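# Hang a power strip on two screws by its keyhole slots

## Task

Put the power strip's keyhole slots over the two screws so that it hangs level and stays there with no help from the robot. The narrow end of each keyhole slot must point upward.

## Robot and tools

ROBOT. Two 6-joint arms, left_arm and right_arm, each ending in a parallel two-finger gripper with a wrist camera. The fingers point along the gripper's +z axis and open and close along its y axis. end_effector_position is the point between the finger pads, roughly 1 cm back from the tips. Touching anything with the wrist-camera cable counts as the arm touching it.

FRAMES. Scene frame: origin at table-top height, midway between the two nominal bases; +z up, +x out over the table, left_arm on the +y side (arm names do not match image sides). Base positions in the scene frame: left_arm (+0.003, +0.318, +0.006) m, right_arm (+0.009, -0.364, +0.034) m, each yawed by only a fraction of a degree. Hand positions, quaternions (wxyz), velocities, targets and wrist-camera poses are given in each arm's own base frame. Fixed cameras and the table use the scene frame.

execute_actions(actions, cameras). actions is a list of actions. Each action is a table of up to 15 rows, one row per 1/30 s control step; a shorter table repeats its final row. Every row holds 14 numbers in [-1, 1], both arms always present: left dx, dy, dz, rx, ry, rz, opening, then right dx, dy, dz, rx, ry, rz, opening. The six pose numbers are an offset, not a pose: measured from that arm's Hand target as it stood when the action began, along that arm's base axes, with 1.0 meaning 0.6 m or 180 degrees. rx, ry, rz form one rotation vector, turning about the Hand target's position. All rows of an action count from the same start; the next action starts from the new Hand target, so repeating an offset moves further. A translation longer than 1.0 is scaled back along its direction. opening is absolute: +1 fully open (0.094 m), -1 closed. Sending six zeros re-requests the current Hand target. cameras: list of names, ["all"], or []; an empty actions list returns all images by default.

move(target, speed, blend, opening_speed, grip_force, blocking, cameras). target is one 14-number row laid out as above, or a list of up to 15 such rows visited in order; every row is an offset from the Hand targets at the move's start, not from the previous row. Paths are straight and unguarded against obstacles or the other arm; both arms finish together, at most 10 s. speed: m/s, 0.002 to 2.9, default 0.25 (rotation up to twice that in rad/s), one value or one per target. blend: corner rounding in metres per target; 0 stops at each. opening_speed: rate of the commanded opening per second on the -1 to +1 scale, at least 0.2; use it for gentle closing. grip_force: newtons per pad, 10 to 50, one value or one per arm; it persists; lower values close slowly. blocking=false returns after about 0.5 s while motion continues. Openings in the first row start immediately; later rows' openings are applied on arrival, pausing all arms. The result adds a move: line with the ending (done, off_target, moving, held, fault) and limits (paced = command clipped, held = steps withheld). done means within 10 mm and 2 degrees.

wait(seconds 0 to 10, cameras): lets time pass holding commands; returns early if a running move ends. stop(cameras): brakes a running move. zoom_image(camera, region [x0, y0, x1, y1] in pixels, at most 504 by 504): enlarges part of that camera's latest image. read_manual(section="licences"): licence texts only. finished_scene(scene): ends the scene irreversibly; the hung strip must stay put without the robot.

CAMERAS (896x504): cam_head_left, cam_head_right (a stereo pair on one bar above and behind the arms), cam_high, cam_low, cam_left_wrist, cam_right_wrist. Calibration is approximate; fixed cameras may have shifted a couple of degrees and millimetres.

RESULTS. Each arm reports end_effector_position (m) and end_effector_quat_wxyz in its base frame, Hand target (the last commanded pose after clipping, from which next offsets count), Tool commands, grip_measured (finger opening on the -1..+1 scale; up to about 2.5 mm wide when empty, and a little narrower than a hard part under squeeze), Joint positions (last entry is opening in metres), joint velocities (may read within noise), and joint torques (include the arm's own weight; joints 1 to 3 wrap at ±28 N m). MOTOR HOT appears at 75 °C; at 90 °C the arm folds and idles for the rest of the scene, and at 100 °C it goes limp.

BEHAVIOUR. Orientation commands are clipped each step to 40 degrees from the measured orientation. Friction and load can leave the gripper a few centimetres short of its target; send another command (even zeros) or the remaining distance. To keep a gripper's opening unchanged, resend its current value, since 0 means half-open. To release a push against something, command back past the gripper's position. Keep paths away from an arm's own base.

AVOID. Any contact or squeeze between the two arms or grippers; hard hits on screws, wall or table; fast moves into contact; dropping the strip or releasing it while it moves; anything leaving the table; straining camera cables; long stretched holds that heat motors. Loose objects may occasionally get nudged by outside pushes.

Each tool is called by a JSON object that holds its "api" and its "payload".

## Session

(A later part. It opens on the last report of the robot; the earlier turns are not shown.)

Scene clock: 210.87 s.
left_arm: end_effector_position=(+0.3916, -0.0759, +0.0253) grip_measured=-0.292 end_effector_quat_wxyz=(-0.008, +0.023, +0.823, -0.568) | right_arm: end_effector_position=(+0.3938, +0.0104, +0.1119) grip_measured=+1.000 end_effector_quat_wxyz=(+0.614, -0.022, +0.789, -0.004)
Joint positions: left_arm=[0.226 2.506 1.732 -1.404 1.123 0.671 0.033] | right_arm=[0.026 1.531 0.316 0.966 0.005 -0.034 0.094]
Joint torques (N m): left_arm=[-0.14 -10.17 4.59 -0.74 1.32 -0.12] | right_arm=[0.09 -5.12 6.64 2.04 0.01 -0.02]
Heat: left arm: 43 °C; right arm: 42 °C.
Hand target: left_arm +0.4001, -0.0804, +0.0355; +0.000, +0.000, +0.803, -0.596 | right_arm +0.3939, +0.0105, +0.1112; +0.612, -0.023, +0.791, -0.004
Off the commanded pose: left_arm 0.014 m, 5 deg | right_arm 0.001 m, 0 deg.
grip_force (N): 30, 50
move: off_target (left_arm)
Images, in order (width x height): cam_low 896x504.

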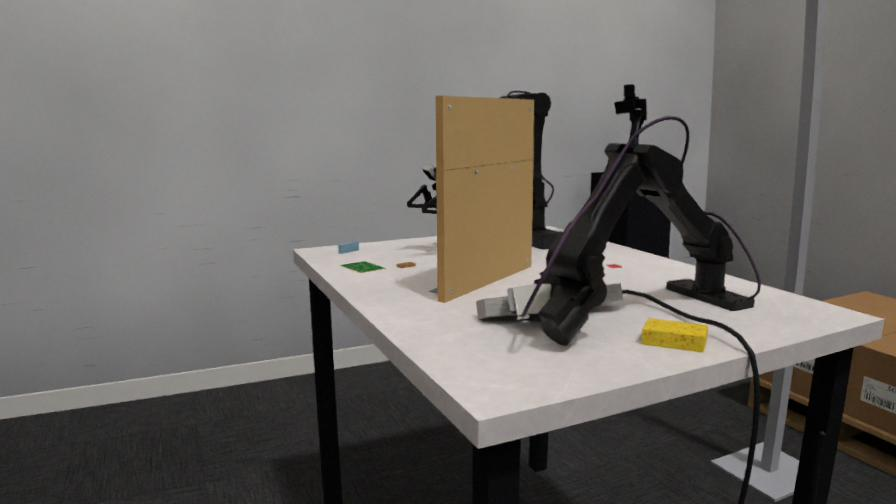

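{"api": "move", "payload": {"target": [[0.0,0,-0.01,0,0,0,-0.5,0,0,0,0,0,0,1],[0.0,0,-0.01,0,0,0,0.1,0,0,0,0,0,0,1]], "speed": 0.05, "opening_speed": 0.2, "cameras": ["cam_low","cam_head_left"]}}

{"api": "zoom_image", "payload": {"camera": "cam_low", "region": [440, 200, 680, 335]}}

Scene clock: 219.43 s.
left_arm: end_effector_position=(+0.3970, -0.0800, +0.0330) grip_measured=+0.098 end_effector_quat_wxyz=(-0.003, -0.002, +0.805, -0.594) | right_arm: end_effector_position=(+0.3938, +0.0104, +0.1119) grip_measured=+1.000 end_effector_quat_wxyz=(+0.614, -0.022, +0.789, -0.004)
Joint positions: left_arm=[0.226 2.516 1.732 -1.419 1.197 0.66 0.052] | right_arm=[0.026 1.531 0.316 0.966 0.005 -0.034 0.094]
Joint torques (N m): left_arm=[-0.35 -9.65 4.55 -0.51 0.48 0.04] | right_arm=[-0.06 -5.18 6.57 2.04 -0.03 -0.02]
Heat: left arm: 43 °C; right arm: 41 °C.
Hand target: left_arm +0.4001, -0.0804, +0.0295; +0.000, +0.000, +0.803, -0.596 | right_arm +0.3939, +0.0105, +0.1112; +0.612, -0.023, +0.791, -0.004
Off the commanded pose: left_arm 0.005 m, 0 deg | right_arm 0.001 m, 0 deg.
grip_force (N): 30, 50
move: done; target 2's new opening was sent with left_arm's hand 0.009 m and 4 deg from that target
Images, in order (width x height): cam_head_left 896x504, cam_low 896x504.

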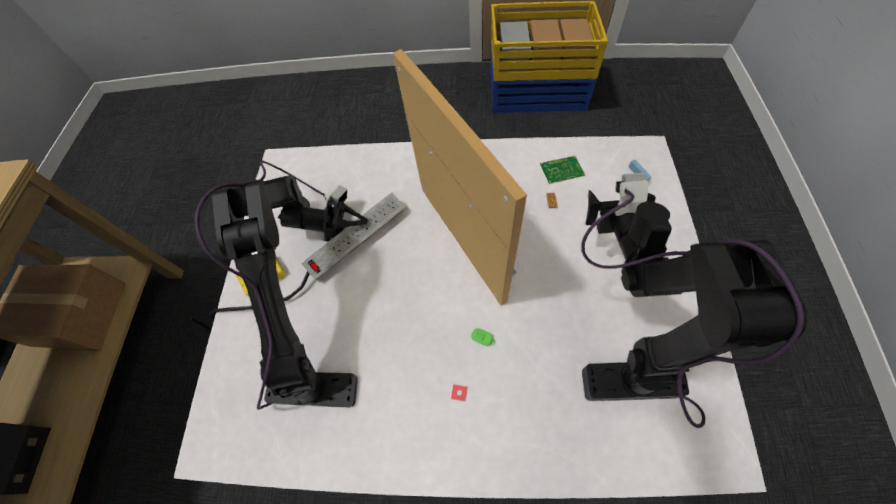

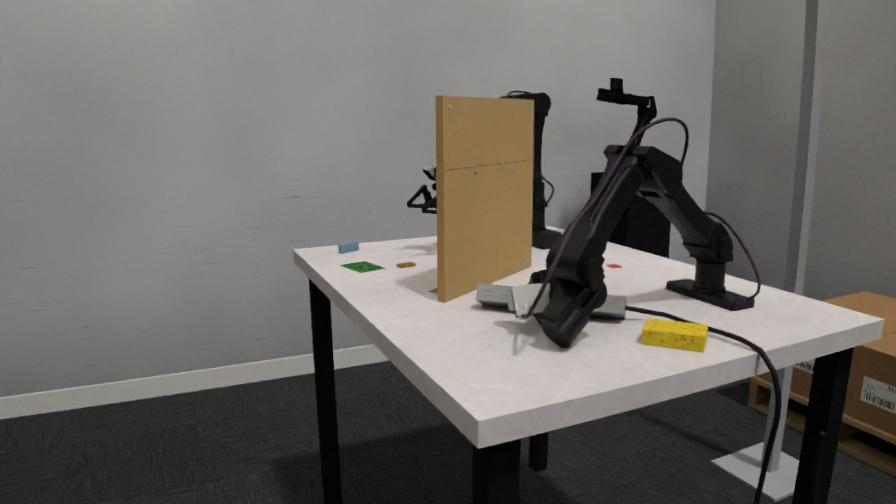

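Scaled by 2.100 from the camera's 896x504 image, which has a finer 1280x720 frame.

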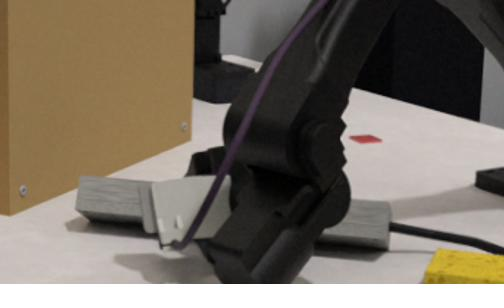

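{"api": "move", "payload": {"target": [0.0,0.115,0.04,0,0,0,0.1,0,0,0,0,0,0,1], "speed": 0.1, "cameras": ["cam_low","cam_head_left"]}}

{"api": "zoom_image", "payload": {"camera": "cam_head_left", "region": [220, 150, 440, 320]}}

Scene clock: 225.97 s.
left_arm: end_effector_position=(+0.3914, -0.0140, +0.0352) grip_measured=+0.099 end_effector_quat_wxyz=(+0.004, -0.040, +0.815, -0.578) | right_arm: end_effector_position=(+0.3938, +0.0104, +0.1119) grip_measured=+1.000 end_effector_quat_wxyz=(+0.614, -0.022, +0.789, -0.004)
Joint positions: left_arm=[0.385 2.545 1.808 -1.577 1.104 0.758 0.052] | right_arm=[0.026 1.531 0.316 0.966 0.005 -0.034 0.094]
Joint torques (N m): left_arm=[-0.21 -14.37 5.22 -0.74 0.48 0.09] | right_arm=[0.14 -5.15 6.57 2.01 0.02 -0.02]
Heat: left arm: 42 °C; right arm: 41 °C.
Hand target: left_arm +0.4001, -0.0114, +0.0534; +0.000, +0.000, +0.803, -0.596 | right_arm +0.3939, +0.0105, +0.1112; +0.612, -0.023, +0.791, -0.004
Off the commanded pose: left_arm 0.020 m, 5 deg | right_arm 0.001 m, 0 deg.
joint sent to its limit (left arm) — joint 4 (wrist pitch), lower limit. The joint targets are off in orientation, not in position.
grip_force (N): 30, 50
move: off_target (left_arm)
Images, in order (width x height): cam_head_left 896x504, cam_low 896x504.

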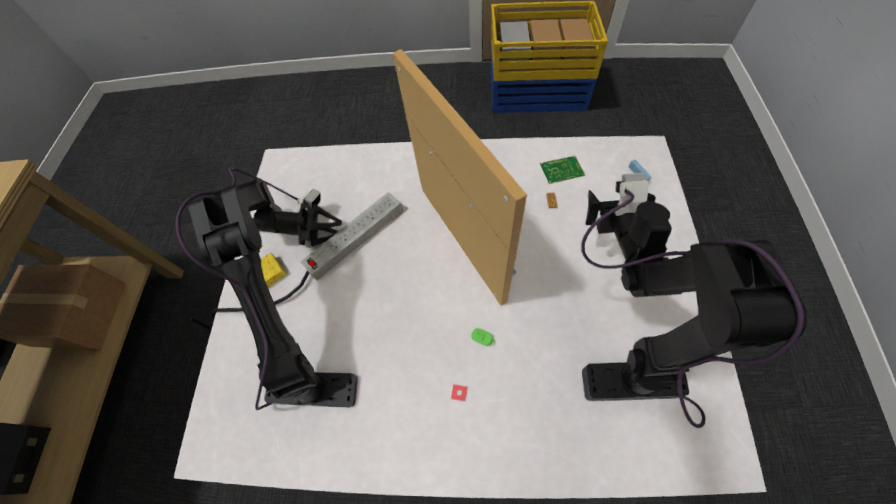

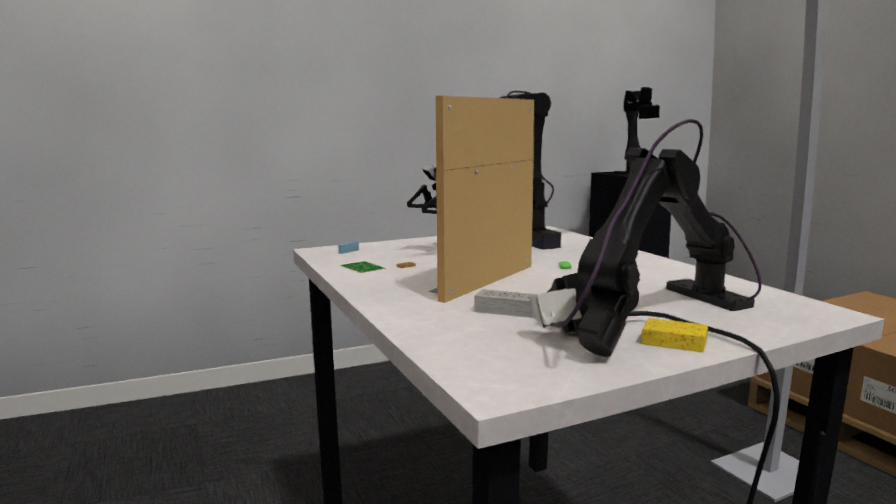

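Scaled by 2.291 from the camera's 896x504 image, which has a finer 1280x720 frame.

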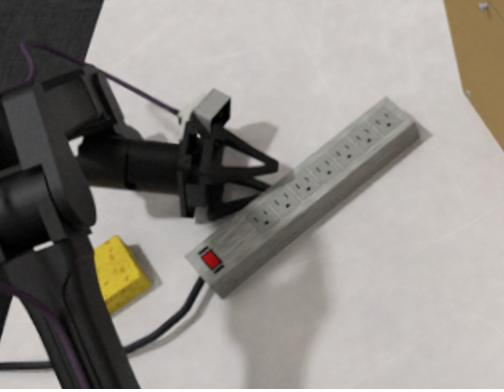

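{"api": "move", "payload": {"target": [[0.0,0.08,0.03,0,0,0,0.1,0,0,0,0,0,0,1],[0,0.06,0.2,0,0,0,0.1,0,0,0,0,0,0,1],[-0.05,-0.031,0.244,0.3736,-0.1928,-0.2598,1,0,0,0,0,0,0,1]], "speed": 0.25, "blend": [0.02,0.04,0], "cameras": ["cam_left_wrist","cam_head_left"]}}

Scene clock: 245.17 s.
left_arm: end_effector_position=(+0.3675, -0.0304, +0.1767) grip_measured=+0.999 end_effector_quat_wxyz=(+0.005, +0.456, +0.890, +0.001) | right_arm: end_effector_position=(+0.3938, +0.0104, +0.1119) grip_measured=+1.000 end_effector_quat_wxyz=(+0.614, -0.022, +0.789, -0.004)
Joint positions: left_arm=[-0.084 1.97 1.992 -1.582 0.002 0.863 0.094] | right_arm=[0.026 1.531 0.316 0.966 0.005 -0.034 0.094]
Joint torques (N m): left_arm=[-0.06 -12.36 6.83 0.19 -0.05 0.06] | right_arm=[0.01 -5.23 6.54 2.02 -0.01 0]
Heat: left arm: 42 °C; right arm: 41 °C.
Hand target: left_arm +0.3700, -0.0299, +0.1999; +0.000, +0.459, +0.889, +0.001 | right_arm +0.3939, +0.0105, +0.1112; +0.612, -0.023, +0.791, -0.004
Off the commanded pose: left_arm 0.023 m, 1 deg | right_arm 0.001 m, 0 deg.
joint sent to its limit (left arm) — joint 4 (wrist pitch), lower limit. The joint targets are off in orientation, not in position.
grip_force (N): 30, 50
move: off_target (left_arm); target 3's new opening was sent with left_arm's hand 0.023 m and 1 deg from that target
camera_calibration:
cam_left_wrist: T_world_to_cam=[[-0.801271, -0.598294, -0.00315786, 0.275975], [-0.546234, 0.729375, 0.411874, 0.186213], [-0.244118, 0.331747, -0.911235, 0.353245], [0, 0, 0, 1]] pos_world=[0.40908, -0.0878934, 0.246065]
Images, in order (width x height): cam_head_left 896x504, cam_left_wrist 896x504.

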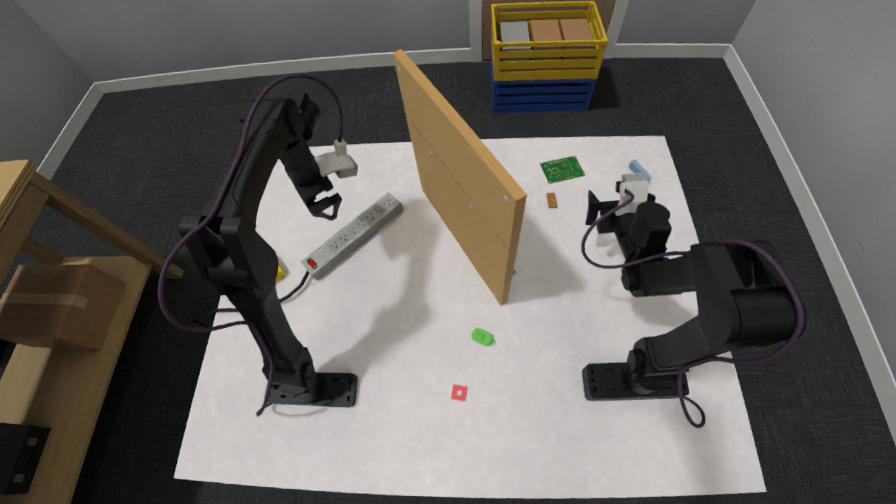

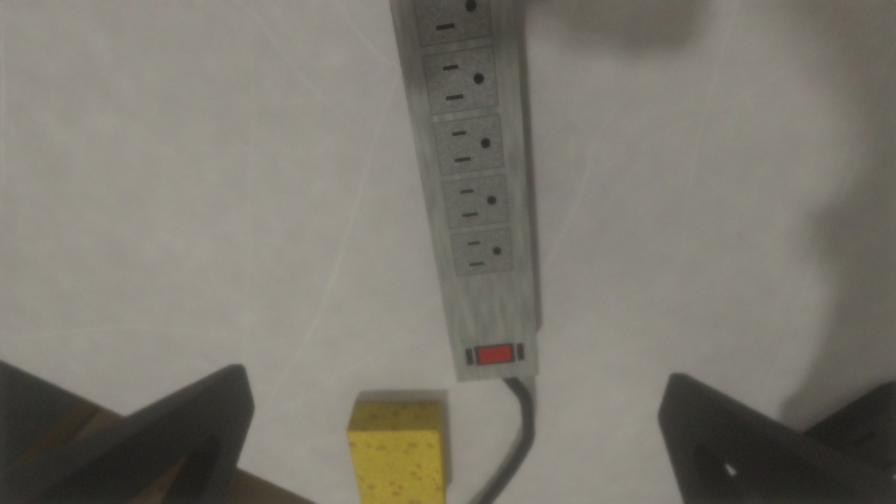

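{"api": "move", "payload": {"target": [0.025,-0.0585,-0.19,0,0,0.0528,1,0,0,0,0,0,0,1], "speed": 0.25, "cameras": ["cam_left_wrist","cam_head_left"]}}

Scene clock: 263.17 s.
left_arm: end_effector_position=(+0.3840, -0.0647, +0.0871) grip_measured=+0.999 end_effector_quat_wxyz=(-0.003, +0.386, +0.923, +0.000) | right_arm: end_effector_position=(+0.3938, +0.0104, +0.1119) grip_measured=+1.000 end_effector_quat_wxyz=(+0.614, -0.022, +0.789, -0.004)
Joint positions: left_arm=[-0.17 2.04 1.734 -1.271 0 0.622 0.094] | right_arm=[0.026 1.531 0.316 0.966 0.005 -0.034 0.094]
Joint torques (N m): left_arm=[-0.23 -9.54 4.34 0.3 -0.02 -0.07] | right_arm=[0.03 -5.16 6.54 2.04 -0.02 0]
Heat: left arm: 42 °C; right arm: 41 °C.
Hand target: left_arm +0.3850, -0.0651, +0.0858; +0.000, +0.384, +0.923, +0.001 | right_arm +0.3939, +0.0105, +0.1112; +0.612, -0.023, +0.791, -0.004
Off the commanded pose: left_arm 0.002 m, 0 deg | right_arm 0.001 m, 0 deg.
grip_force (N): 30, 50
move: done
camera_calibration:
cam_left_wrist: T_world_to_cam=[[-0.699056, -0.715037, 0.00652047, 0.220762], [-0.645612, 0.635051, 0.42414, 0.288121], [-0.307417, 0.292288, -0.905573, 0.30832], [0, 0, 0, 1]] pos_world=[0.435122, -0.115237, 0.155563]
Images, in order (width x height): cam_head_left 896x504, cam_left_wrist 896x504.

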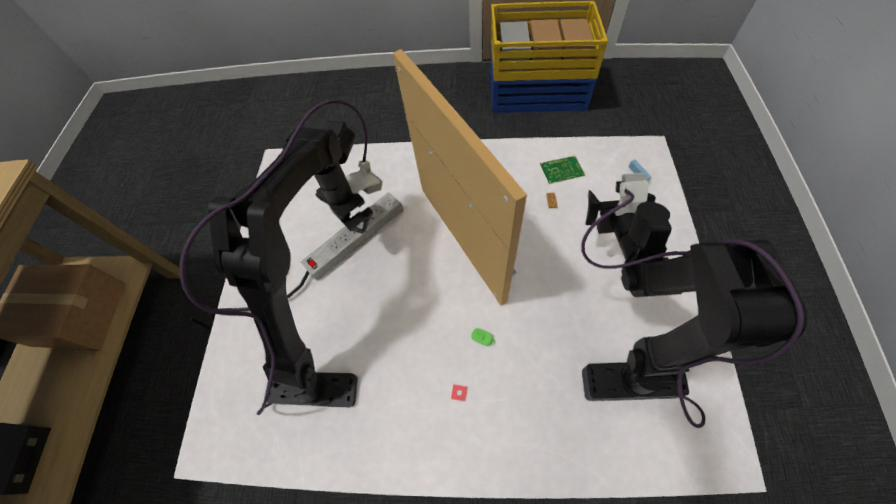

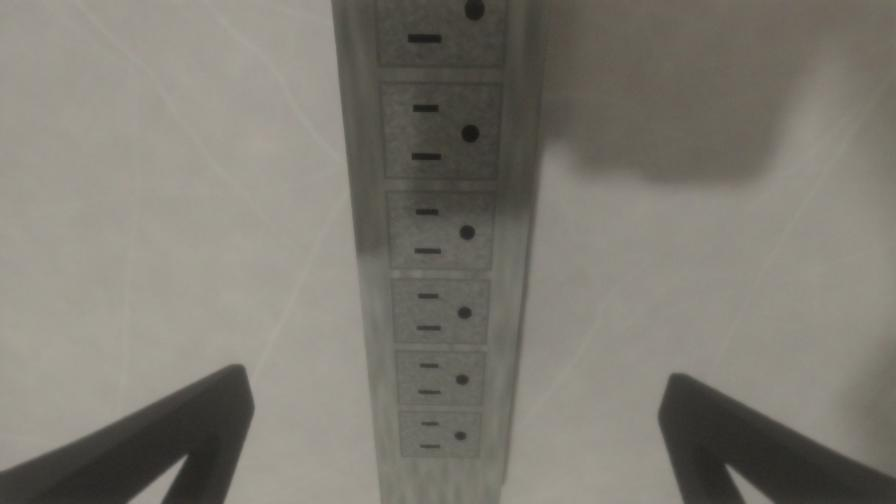

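{"api": "move", "payload": {"target": [0.005,0.005,-0.115,0,0,0,1,0,0,0,0,0,0,1], "speed": 0.15, "cameras": ["cam_left_wrist"]}}

{"api": "move", "payload": {"target": [0,0,0,0,0,0,-0.4,0,0,0,0,0,0,1], "opening_speed": 0.8, "grip_force": [40,50], "cameras": ["cam_left_wrist","cam_low"]}}

Scene clock: 270.87 s.
left_arm: end_effector_position=(+0.3873, -0.0650, +0.0208) grip_measured=+0.999 end_effector_quat_wxyz=(+0.000, +0.385, +0.923, +0.000) | right_arm: end_effector_position=(+0.3938, +0.0104, +0.1119) grip_measured=+1.000 end_effector_quat_wxyz=(+0.614, -0.022, +0.789, -0.004)
Joint positions: left_arm=[-0.169 2.095 1.55 -1.025 0 0.621 0.094] | right_arm=[0.026 1.531 0.316 0.966 0.005 -0.034 0.094]
Joint torques (N m): left_arm=[0.61 -9.22 4.03 0.33 -0.03 0.05] | right_arm=[-0.02 -5.19 6.65 2 -0.01 0.02]
Heat: left arm: 42 °C; right arm: 41 °C.
Hand target: left_arm +0.3880, -0.0621, +0.0169; +0.000, +0.384, +0.923, +0.001 | right_arm +0.3939, +0.0105, +0.1112; +0.612, -0.023, +0.791, -0.004
Off the commanded pose: left_arm 0.005 m, 0 deg | right_arm 0.001 m, 0 deg.
grip_force (N): 30, 50
move: done
camera_calibration:
cam_left_wrist: T_world_to_cam=[[-0.69825, -0.715849, 0.00286193, 0.223016], [-0.649062, 0.634781, 0.419252, 0.320038], [-0.301937, 0.290885, -0.907866, 0.24726], [0, 0, 0, 1]] pos_world=[0.438103, -0.115433, 0.0896643]
Images, in order (width x height): cam_left_wrist 896x504.

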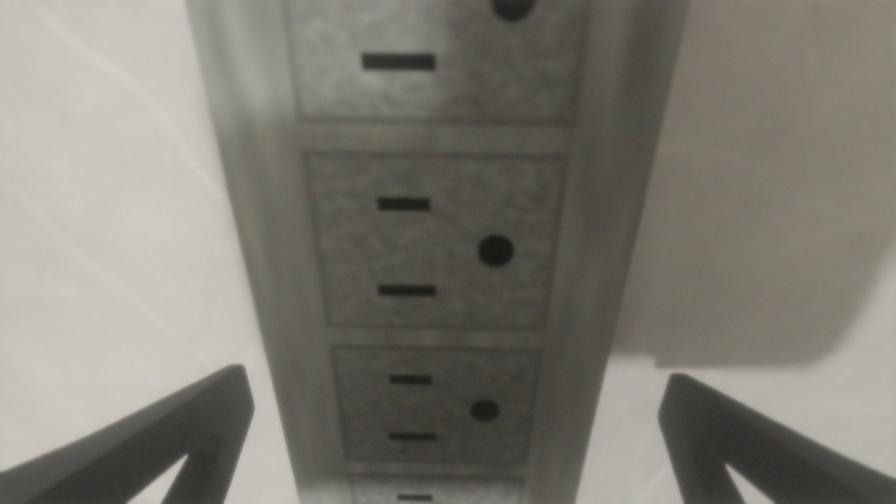

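Scene clock: 272.83 s.
left_arm: end_effector_position=(+0.3887, -0.0652, +0.0208) grip_measured=+0.090 end_effector_quat_wxyz=(+0.003, +0.385, +0.923, +0.001) | right_arm: end_effector_position=(+0.3938, +0.0104, +0.1119) grip_measured=+1.000 end_effector_quat_wxyz=(+0.614, -0.022, +0.789, -0.004)
Joint positions: left_arm=[-0.169 2.095 1.55 -1.019 0 0.621 0.051] | right_arm=[0.026 1.531 0.316 0.966 0.005 -0.034 0.094]
Joint torques (N m): left_arm=[0.61 -9.25 4.12 0.27 0 0.04] | right_arm=[-0.06 -5.22 6.67 2.02 -0.01 0]
Heat: left arm: 41 °C; right arm: 41 °C.
Hand target: left_arm +0.3880, -0.0621, +0.0169; +0.000, +0.384, +0.923, +0.001 | right_arm +0.3939, +0.0105, +0.1112; +0.612, -0.023, +0.791, -0.004
Off the commanded pose: left_arm 0.005 m, 0 deg | right_arm 0.001 m, 0 deg.
grip_force (N): 40, 50
move: done
camera_calibration:
cam_left_wrist: T_world_to_cam=[[-0.698246, -0.715858, -0.000464494, 0.223925], [-0.65144, 0.635143, 0.414993, 0.322209], [-0.296781, 0.29007, -0.909824, 0.245735], [0, 0, 0, 1]] pos_world=[0.439184, -0.11563, 0.0899648]
Images, in order (width x height): cam_low 896x504, cam_left_wrist 896x504.

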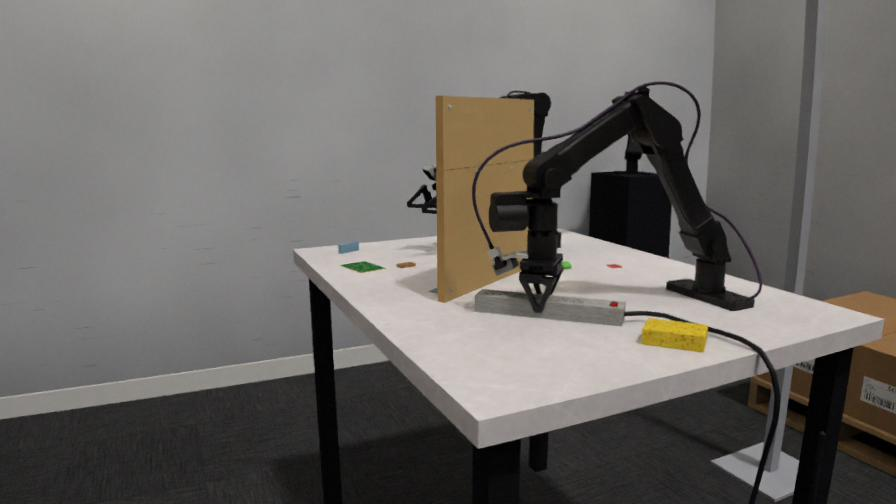

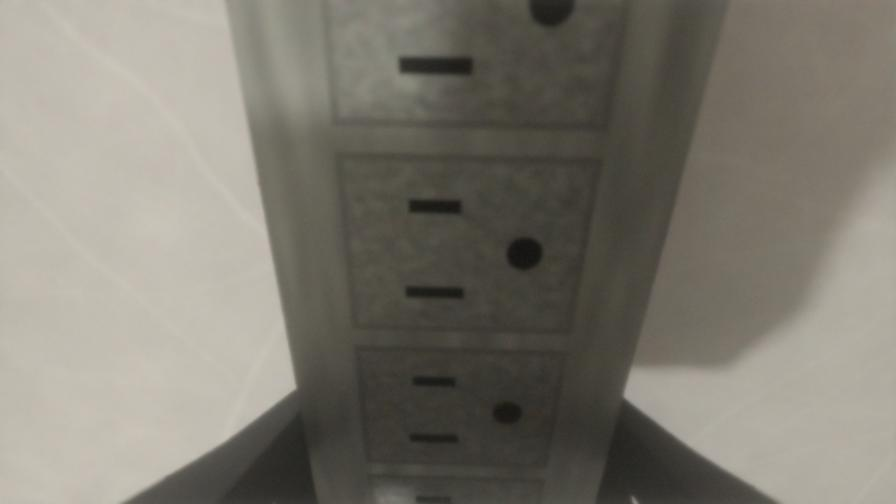

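{"api": "move", "payload": {"target": [[0,0,0.38,0,0,0,-0.4,0,0,0,0,0,0,1],[-0.167,-0.255,0.472,-0.0807,-0.557,-0.4499,-0.4,0,0,0,0,0,0,1]], "speed": 0.3, "blend": [0.03,0], "cameras": ["all"]}}

Scene clock: 299.33 s.
left_arm: end_effector_position=(+0.2972, -0.2060, +0.2748) grip_measured=+0.089 end_effector_quat_wxyz=(+0.654, +0.699, +0.241, +0.160) | right_arm: end_effector_position=(+0.3938, +0.0104, +0.1119) grip_measured=+1.000 end_effector_quat_wxyz=(+0.614, -0.022, +0.789, -0.004)
Joint positions: left_arm=[-0.273 1.056 0.624 0.309 0.722 1.56 0.051] | right_arm=[0.026 1.531 0.316 0.966 0.005 -0.034 0.094]
Joint torques (N m): left_arm=[-0.69 -3.18 5.87 2.38 0.82 0.23] | right_arm=[0.06 -5.26 6.69 2 -0.02 -0.02]
Heat: left arm: 41 °C; right arm: 40 °C.
Hand target: left_arm +0.2879, -0.2151, +0.3001; +0.685, +0.685, +0.175, +0.175 | right_arm +0.3939, +0.0105, +0.1112; +0.612, -0.023, +0.791, -0.004
Off the commanded pose: left_arm 0.028 m, 9 deg | right_arm 0.001 m, 0 deg.
grip_force (N): 40, 50
move: off_target (left_arm)
camera_calibration:
cam_left_wrist: T_world_to_cam=[[-0.144759, 0.0206197, -0.989252, 0.318363], [0.527754, 0.847306, -0.0595664, 0.0702353], [0.836971, -0.530705, -0.133538, -0.228955], [0, 0, 0, 1]] pos_world=[0.200648, -0.187583, 0.288551]

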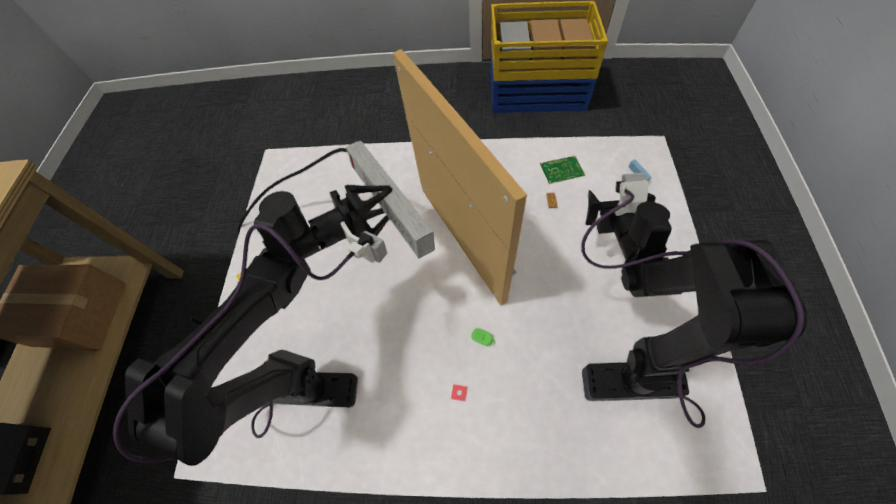

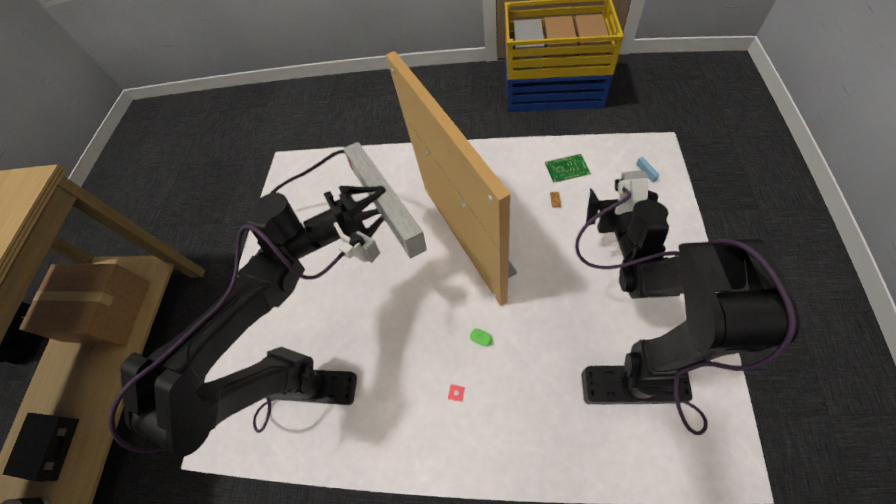

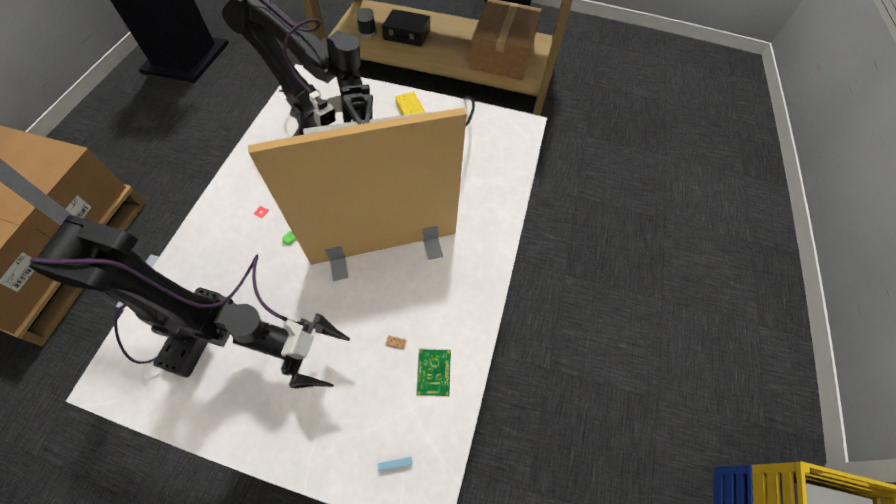

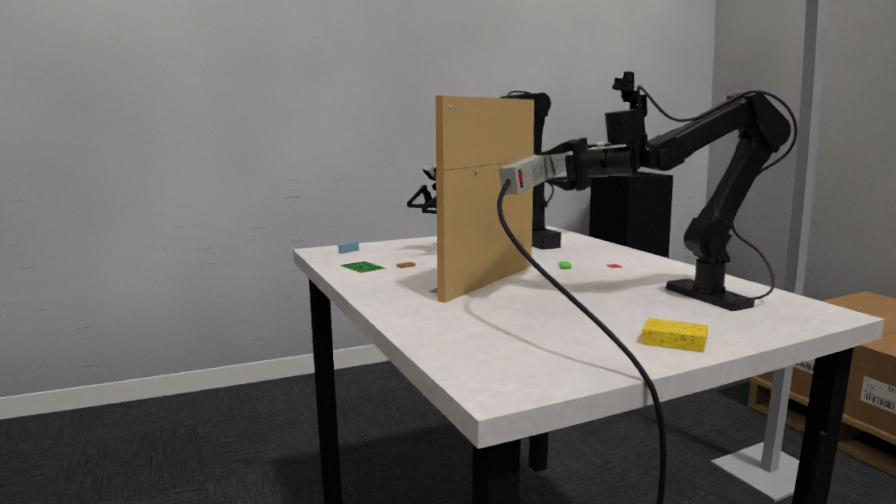

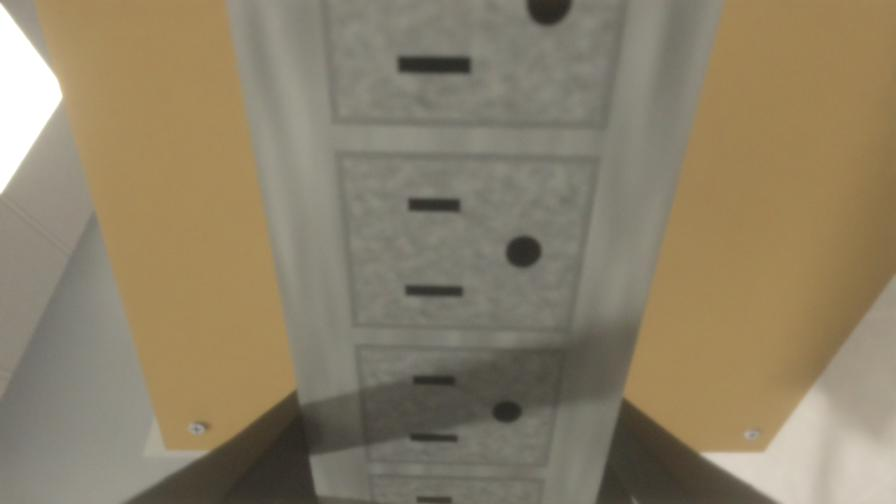

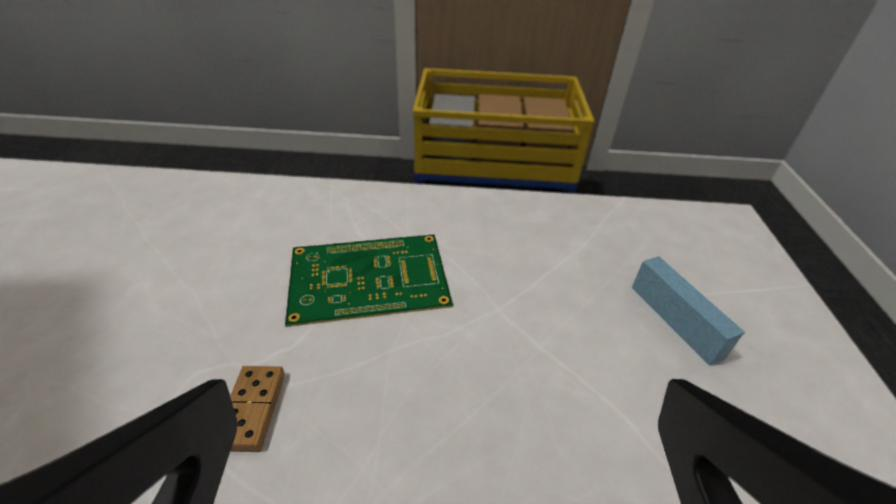

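{"api": "move", "payload": {"target": [-0.015,-0.003,-0.133,-0.0105,-0.04,-0.024,-0.4,0,0,0,0,0,0,1], "speed": 0.2, "cameras": ["cam_left_wrist","cam_low","cam_head_left","cam_head_right"]}}

{"api": "zoom_image", "payload": {"camera": "cam_left_wrist", "region": [0, 0, 448, 252]}}

{"api": "zoom_image", "payload": {"camera": "cam_left_wrist", "region": [0, 252, 448, 504]}}

{"api": "zoom_image", "payload": {"camera": "cam_low", "region": [425, 80, 565, 180]}}

{"api": "zoom_image", "payload": {"camera": "cam_low", "region": [425, 200, 565, 300]}}

Scene clock: 321.70 s.
left_arm: end_effector_position=(+0.2900, -0.2125, +0.1980) grip_measured=+0.089 end_effector_quat_wxyz=(+0.686, +0.687, +0.170, +0.169) | right_arm: end_effector_position=(+0.3938, +0.0104, +0.1119) grip_measured=+1.000 end_effector_quat_wxyz=(+0.614, -0.022, +0.789, -0.004)
Joint positions: left_arm=[-0.256 1.357 0.332 1.024 0.83 1.569 0.051] | right_arm=[0.026 1.531 0.316 0.966 0.005 -0.034 0.094]
Joint torques (N m): left_arm=[-0.36 -3.89 4.16 2.45 0.63 0.11] | right_arm=[-0.02 -5.11 6.53 2 -0.01 0.03]
Heat: left arm: 44 °C; right arm: 40 °C.
Hand target: left_arm +0.2789, -0.2169, +0.2203; +0.712, +0.667, +0.109, +0.189 | right_arm +0.3939, +0.0105, +0.1112; +0.612, -0.023, +0.791, -0.004
Off the commanded pose: left_arm 0.025 m, 8 deg | right_arm 0.001 m, 0 deg.
grip_force (N): 40, 50
move: off_target (left_arm)
camera_calibration:
cam_left_wrist: T_world_to_cam=[[-0.01967, -0.00520468, -0.999793, 0.201796], [0.607677, 0.794021, -0.016089, 0.0317944], [0.79394, -0.607868, -0.0124556, -0.264519], [0, 0, 0, 1]] pos_world=[0.194661, -0.184988, 0.198971]
Images, in order (width x height): cam_head_left 896x504, cam_head_right 896x504, cam_low 896x504, cam_left_wrist 896x504.

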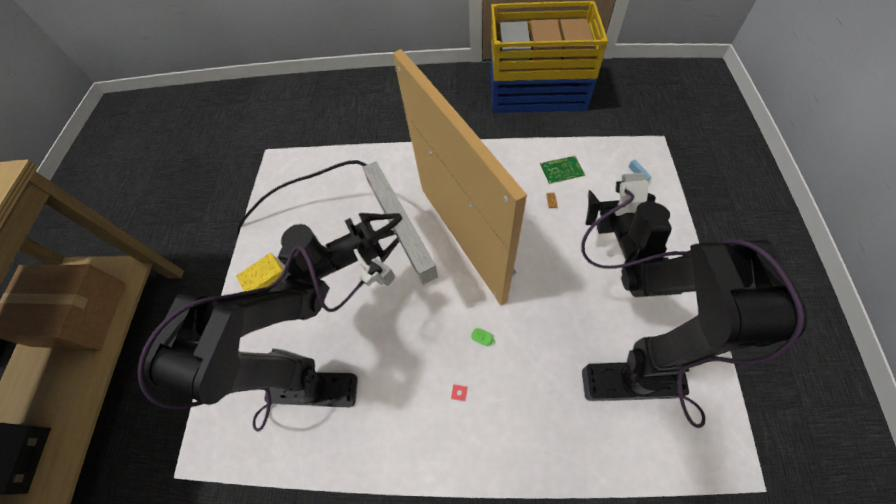

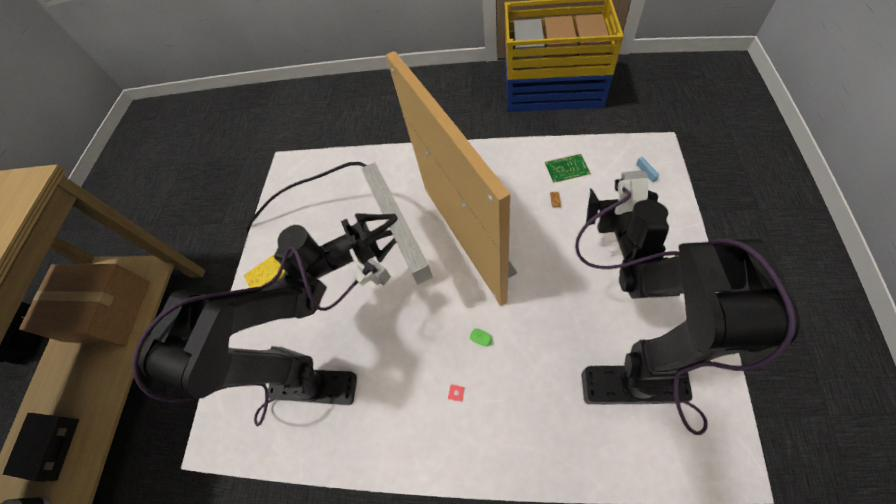

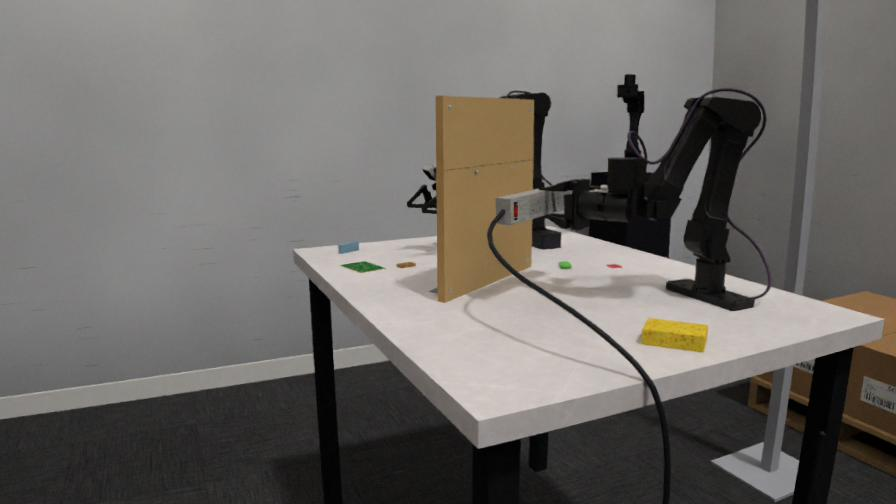

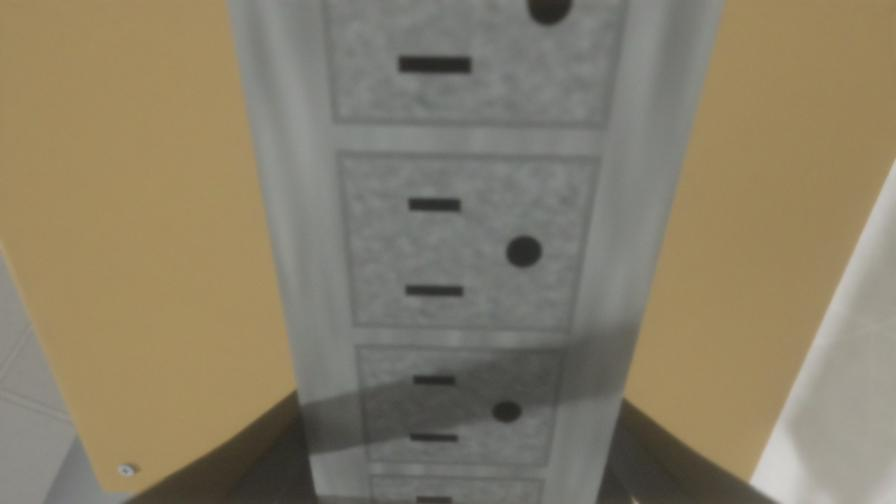

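Scaled by 1.125 from the camera's 896x504 image, which has a finer 1280x720 frame.

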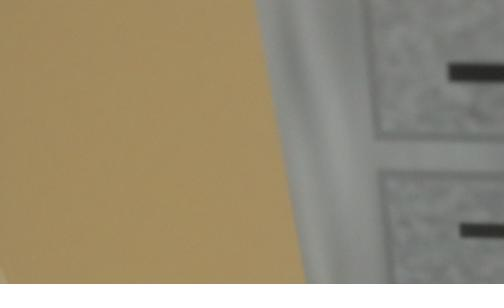

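Scaled by 1.125 from the camera's 896x504 image, which has a finer 1280x720 frame.

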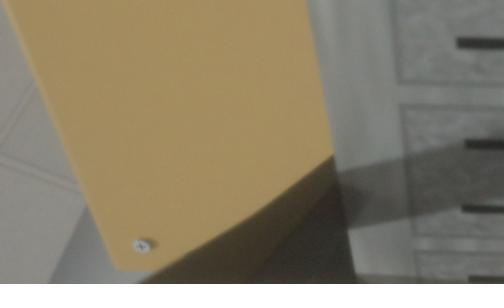

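Scaled by 3.600 from the camera's 896x504 image, which has a finer 1280x720 frame.

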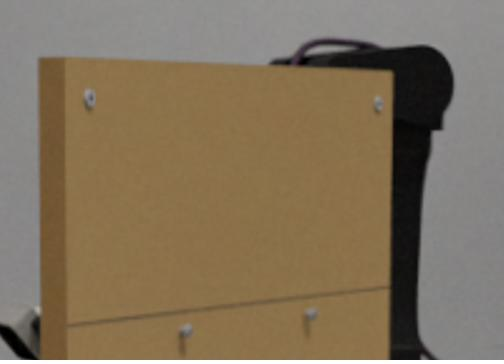

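Scaled by 3.600 from the camera's 896x504 image, which has a finer 1280x720 frame.

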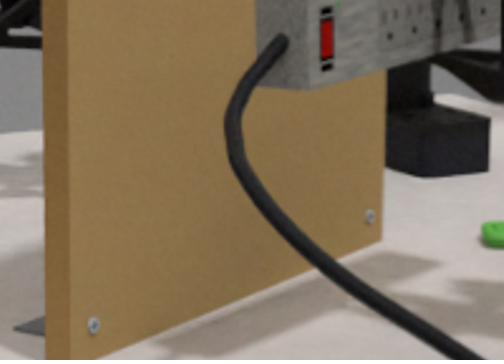

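{"api": "move", "payload": {"target": [0,0,-0.08,0,0,0,-0.4,0,0,0,0,0,0,1], "speed": 0.2, "cameras": ["cam_left_wrist"]}}

{"api": "zoom_image", "payload": {"camera": "cam_left_wrist", "region": [0, 0, 350, 252]}}

{"api": "zoom_image", "payload": {"camera": "cam_left_wrist", "region": [0, 252, 350, 504]}}

Scene clock: 333.93 s.
left_arm: end_effector_position=(+0.2841, -0.2128, +0.1335) grip_measured=+0.089 end_effector_quat_wxyz=(+0.666, +0.709, +0.187, +0.141) | right_arm: end_effector_position=(+0.3938, +0.0104, +0.1119) grip_measured=+1.000 end_effector_quat_wxyz=(+0.614, -0.022, +0.789, -0.004)
Joint positions: left_arm=[-0.256 1.613 0.248 1.253 0.845 1.605 0.051] | right_arm=[0.026 1.531 0.316 0.966 0.005 -0.034 0.094]
Joint torques (N m): left_arm=[-0.34 -4.34 3.14 3.23 0.53 0.01] | right_arm=[-0.13 -5.22 6.54 2.02 0 0]
Heat: left arm: 46 °C; right arm: 40 °C.
Hand target: left_arm +0.2789, -0.2169, +0.1723; +0.712, +0.667, +0.109, +0.189 | right_arm +0.3939, +0.0105, +0.1112; +0.612, -0.023, +0.791, -0.004
Off the commanded pose: left_arm 0.039 m, 13 deg | right_arm 0.001 m, 0 deg.
grip_force (N): 40, 50
move: off_target (left_arm)
camera_calibration:
cam_left_wrist: T_world_to_cam=[[-0.095272, 0.0391954, -0.994679, 0.167463], [0.618814, 0.785027, -0.0283369, 0.0312177], [0.779739, -0.618221, -0.0990457, -0.247398], [0, 0, 0, 1]] pos_world=[0.189543, -0.184017, 0.142953]
Images, in order (width x height): cam_left_wrist 896x504.

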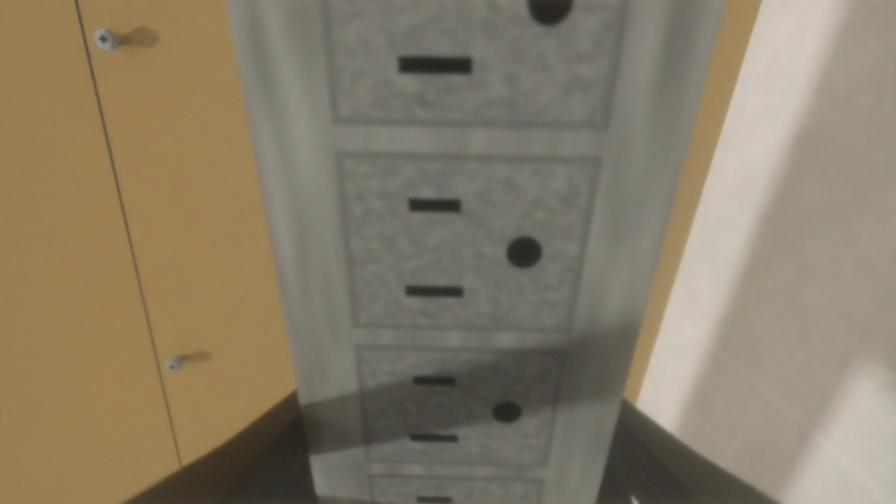

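Scaled by 1.440 from the camera's 896x504 image, which has a finer 1280x720 frame.

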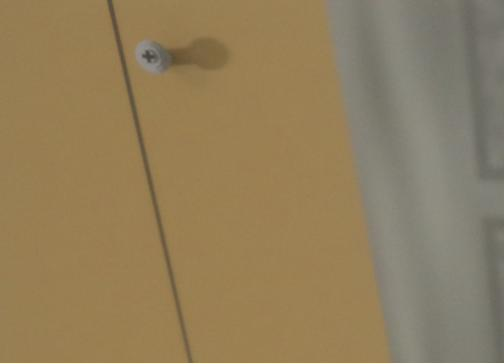

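Scaled by 1.440 from the camera's 896x504 image, which has a finer 1280x720 frame.

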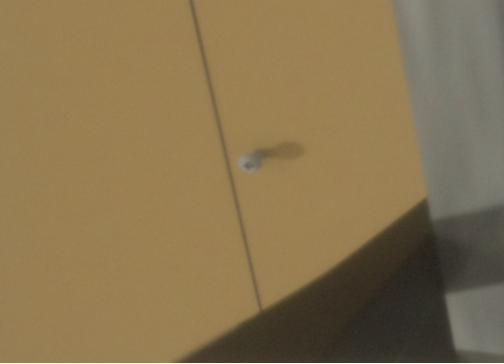

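{"api": "move", "payload": {"target": [0,0.02,0.47,0,0,0,-0.4,0,0,0,0,0,0,1], "speed": 0.35, "cameras": ["cam_left_wrist","cam_high","cam_head_left"]}}

{"api": "zoom_image", "payload": {"camera": "cam_high", "region": [260, 60, 480, 180]}}

Scene clock: 383.50 s.
left_arm: end_effector_position=(+0.2926, -0.2011, +0.4144) grip_measured=+0.089 end_effector_quat_wxyz=(+0.693, +0.683, +0.178, +0.150) | right_arm: end_effector_position=(+0.3938, +0.0104, +0.1119) grip_measured=+1.000 end_effector_quat_wxyz=(+0.614, -0.022, +0.789, -0.004)
Joint positions: left_arm=[-0.193 1.097 1.095 0.009 0.91 1.524 0.051] | right_arm=[0.026 1.531 0.316 0.966 0.005 -0.034 0.094]
Joint torques (N m): left_arm=[-0.68 -4.1 9.47 1.96 0.38 0.31] | right_arm=[0.09 -5.2 6.58 2 -0.01 -0.03]
Heat: left arm: 65 °C; right arm: 39 °C.
Hand target: left_arm +0.2790, -0.2049, +0.4542; +0.712, +0.667, +0.109, +0.189 | right_arm +0.3939, +0.0105, +0.1112; +0.612, -0.023, +0.791, -0.004
Off the commanded pose: left_arm 0.042 m, 10 deg | right_arm 0.001 m, 0 deg.
grip_force (N): 40, 50
move: off_target (left_arm)
camera_calibration:
cam_left_wrist: T_world_to_cam=[[-0.0519352, -0.0272925, -0.998277, 0.422538], [0.619248, 0.783362, -0.0536331, 0.0347106], [0.783476, -0.620967, -0.0237832, -0.251727], [0, 0, 0, 1]] pos_world=[0.197672, -0.171973, 0.417685]
Images, in order (width x height): cam_head_left 896x504, cam_high 896x504, cam_left_wrist 896x504.

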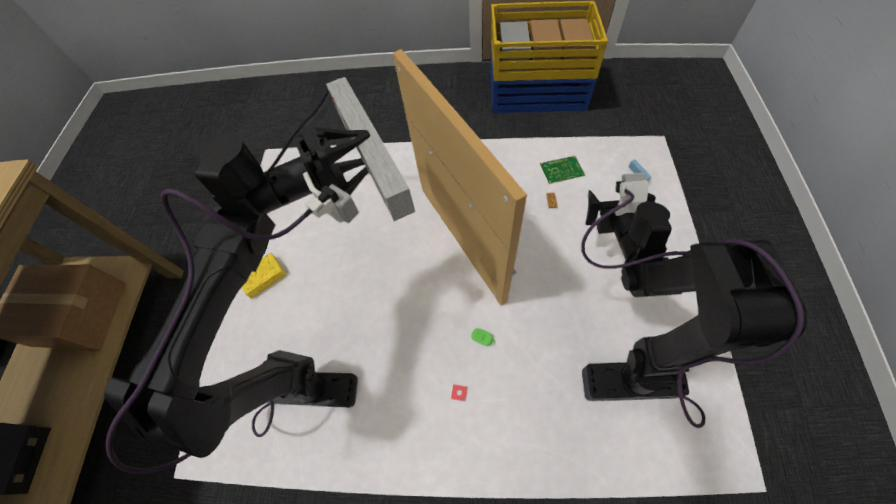

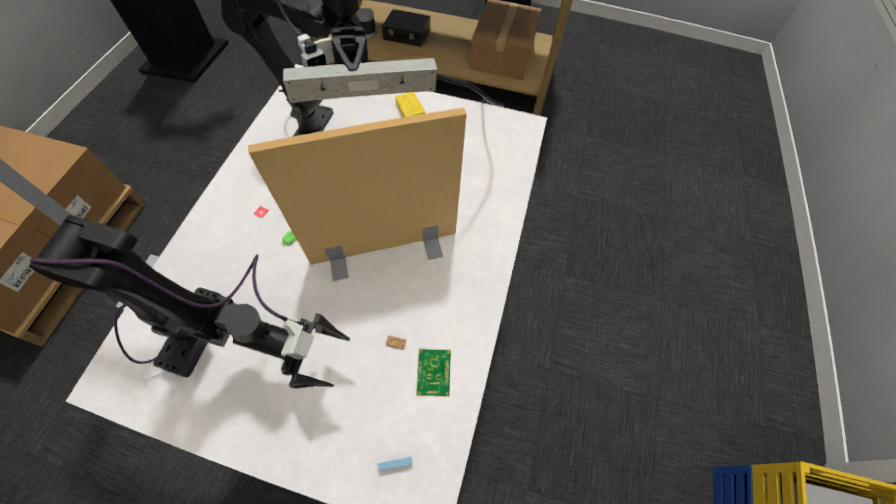

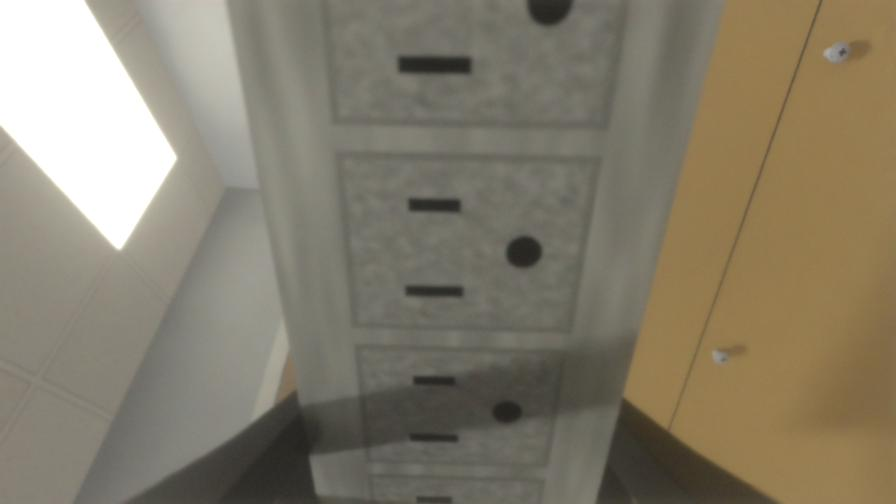

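Scaled by 2.291 from the camera's 896x504 image, which has a finer 1280x720 frame.

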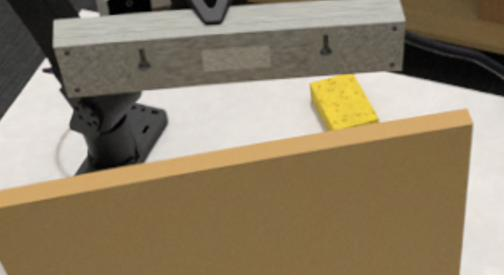

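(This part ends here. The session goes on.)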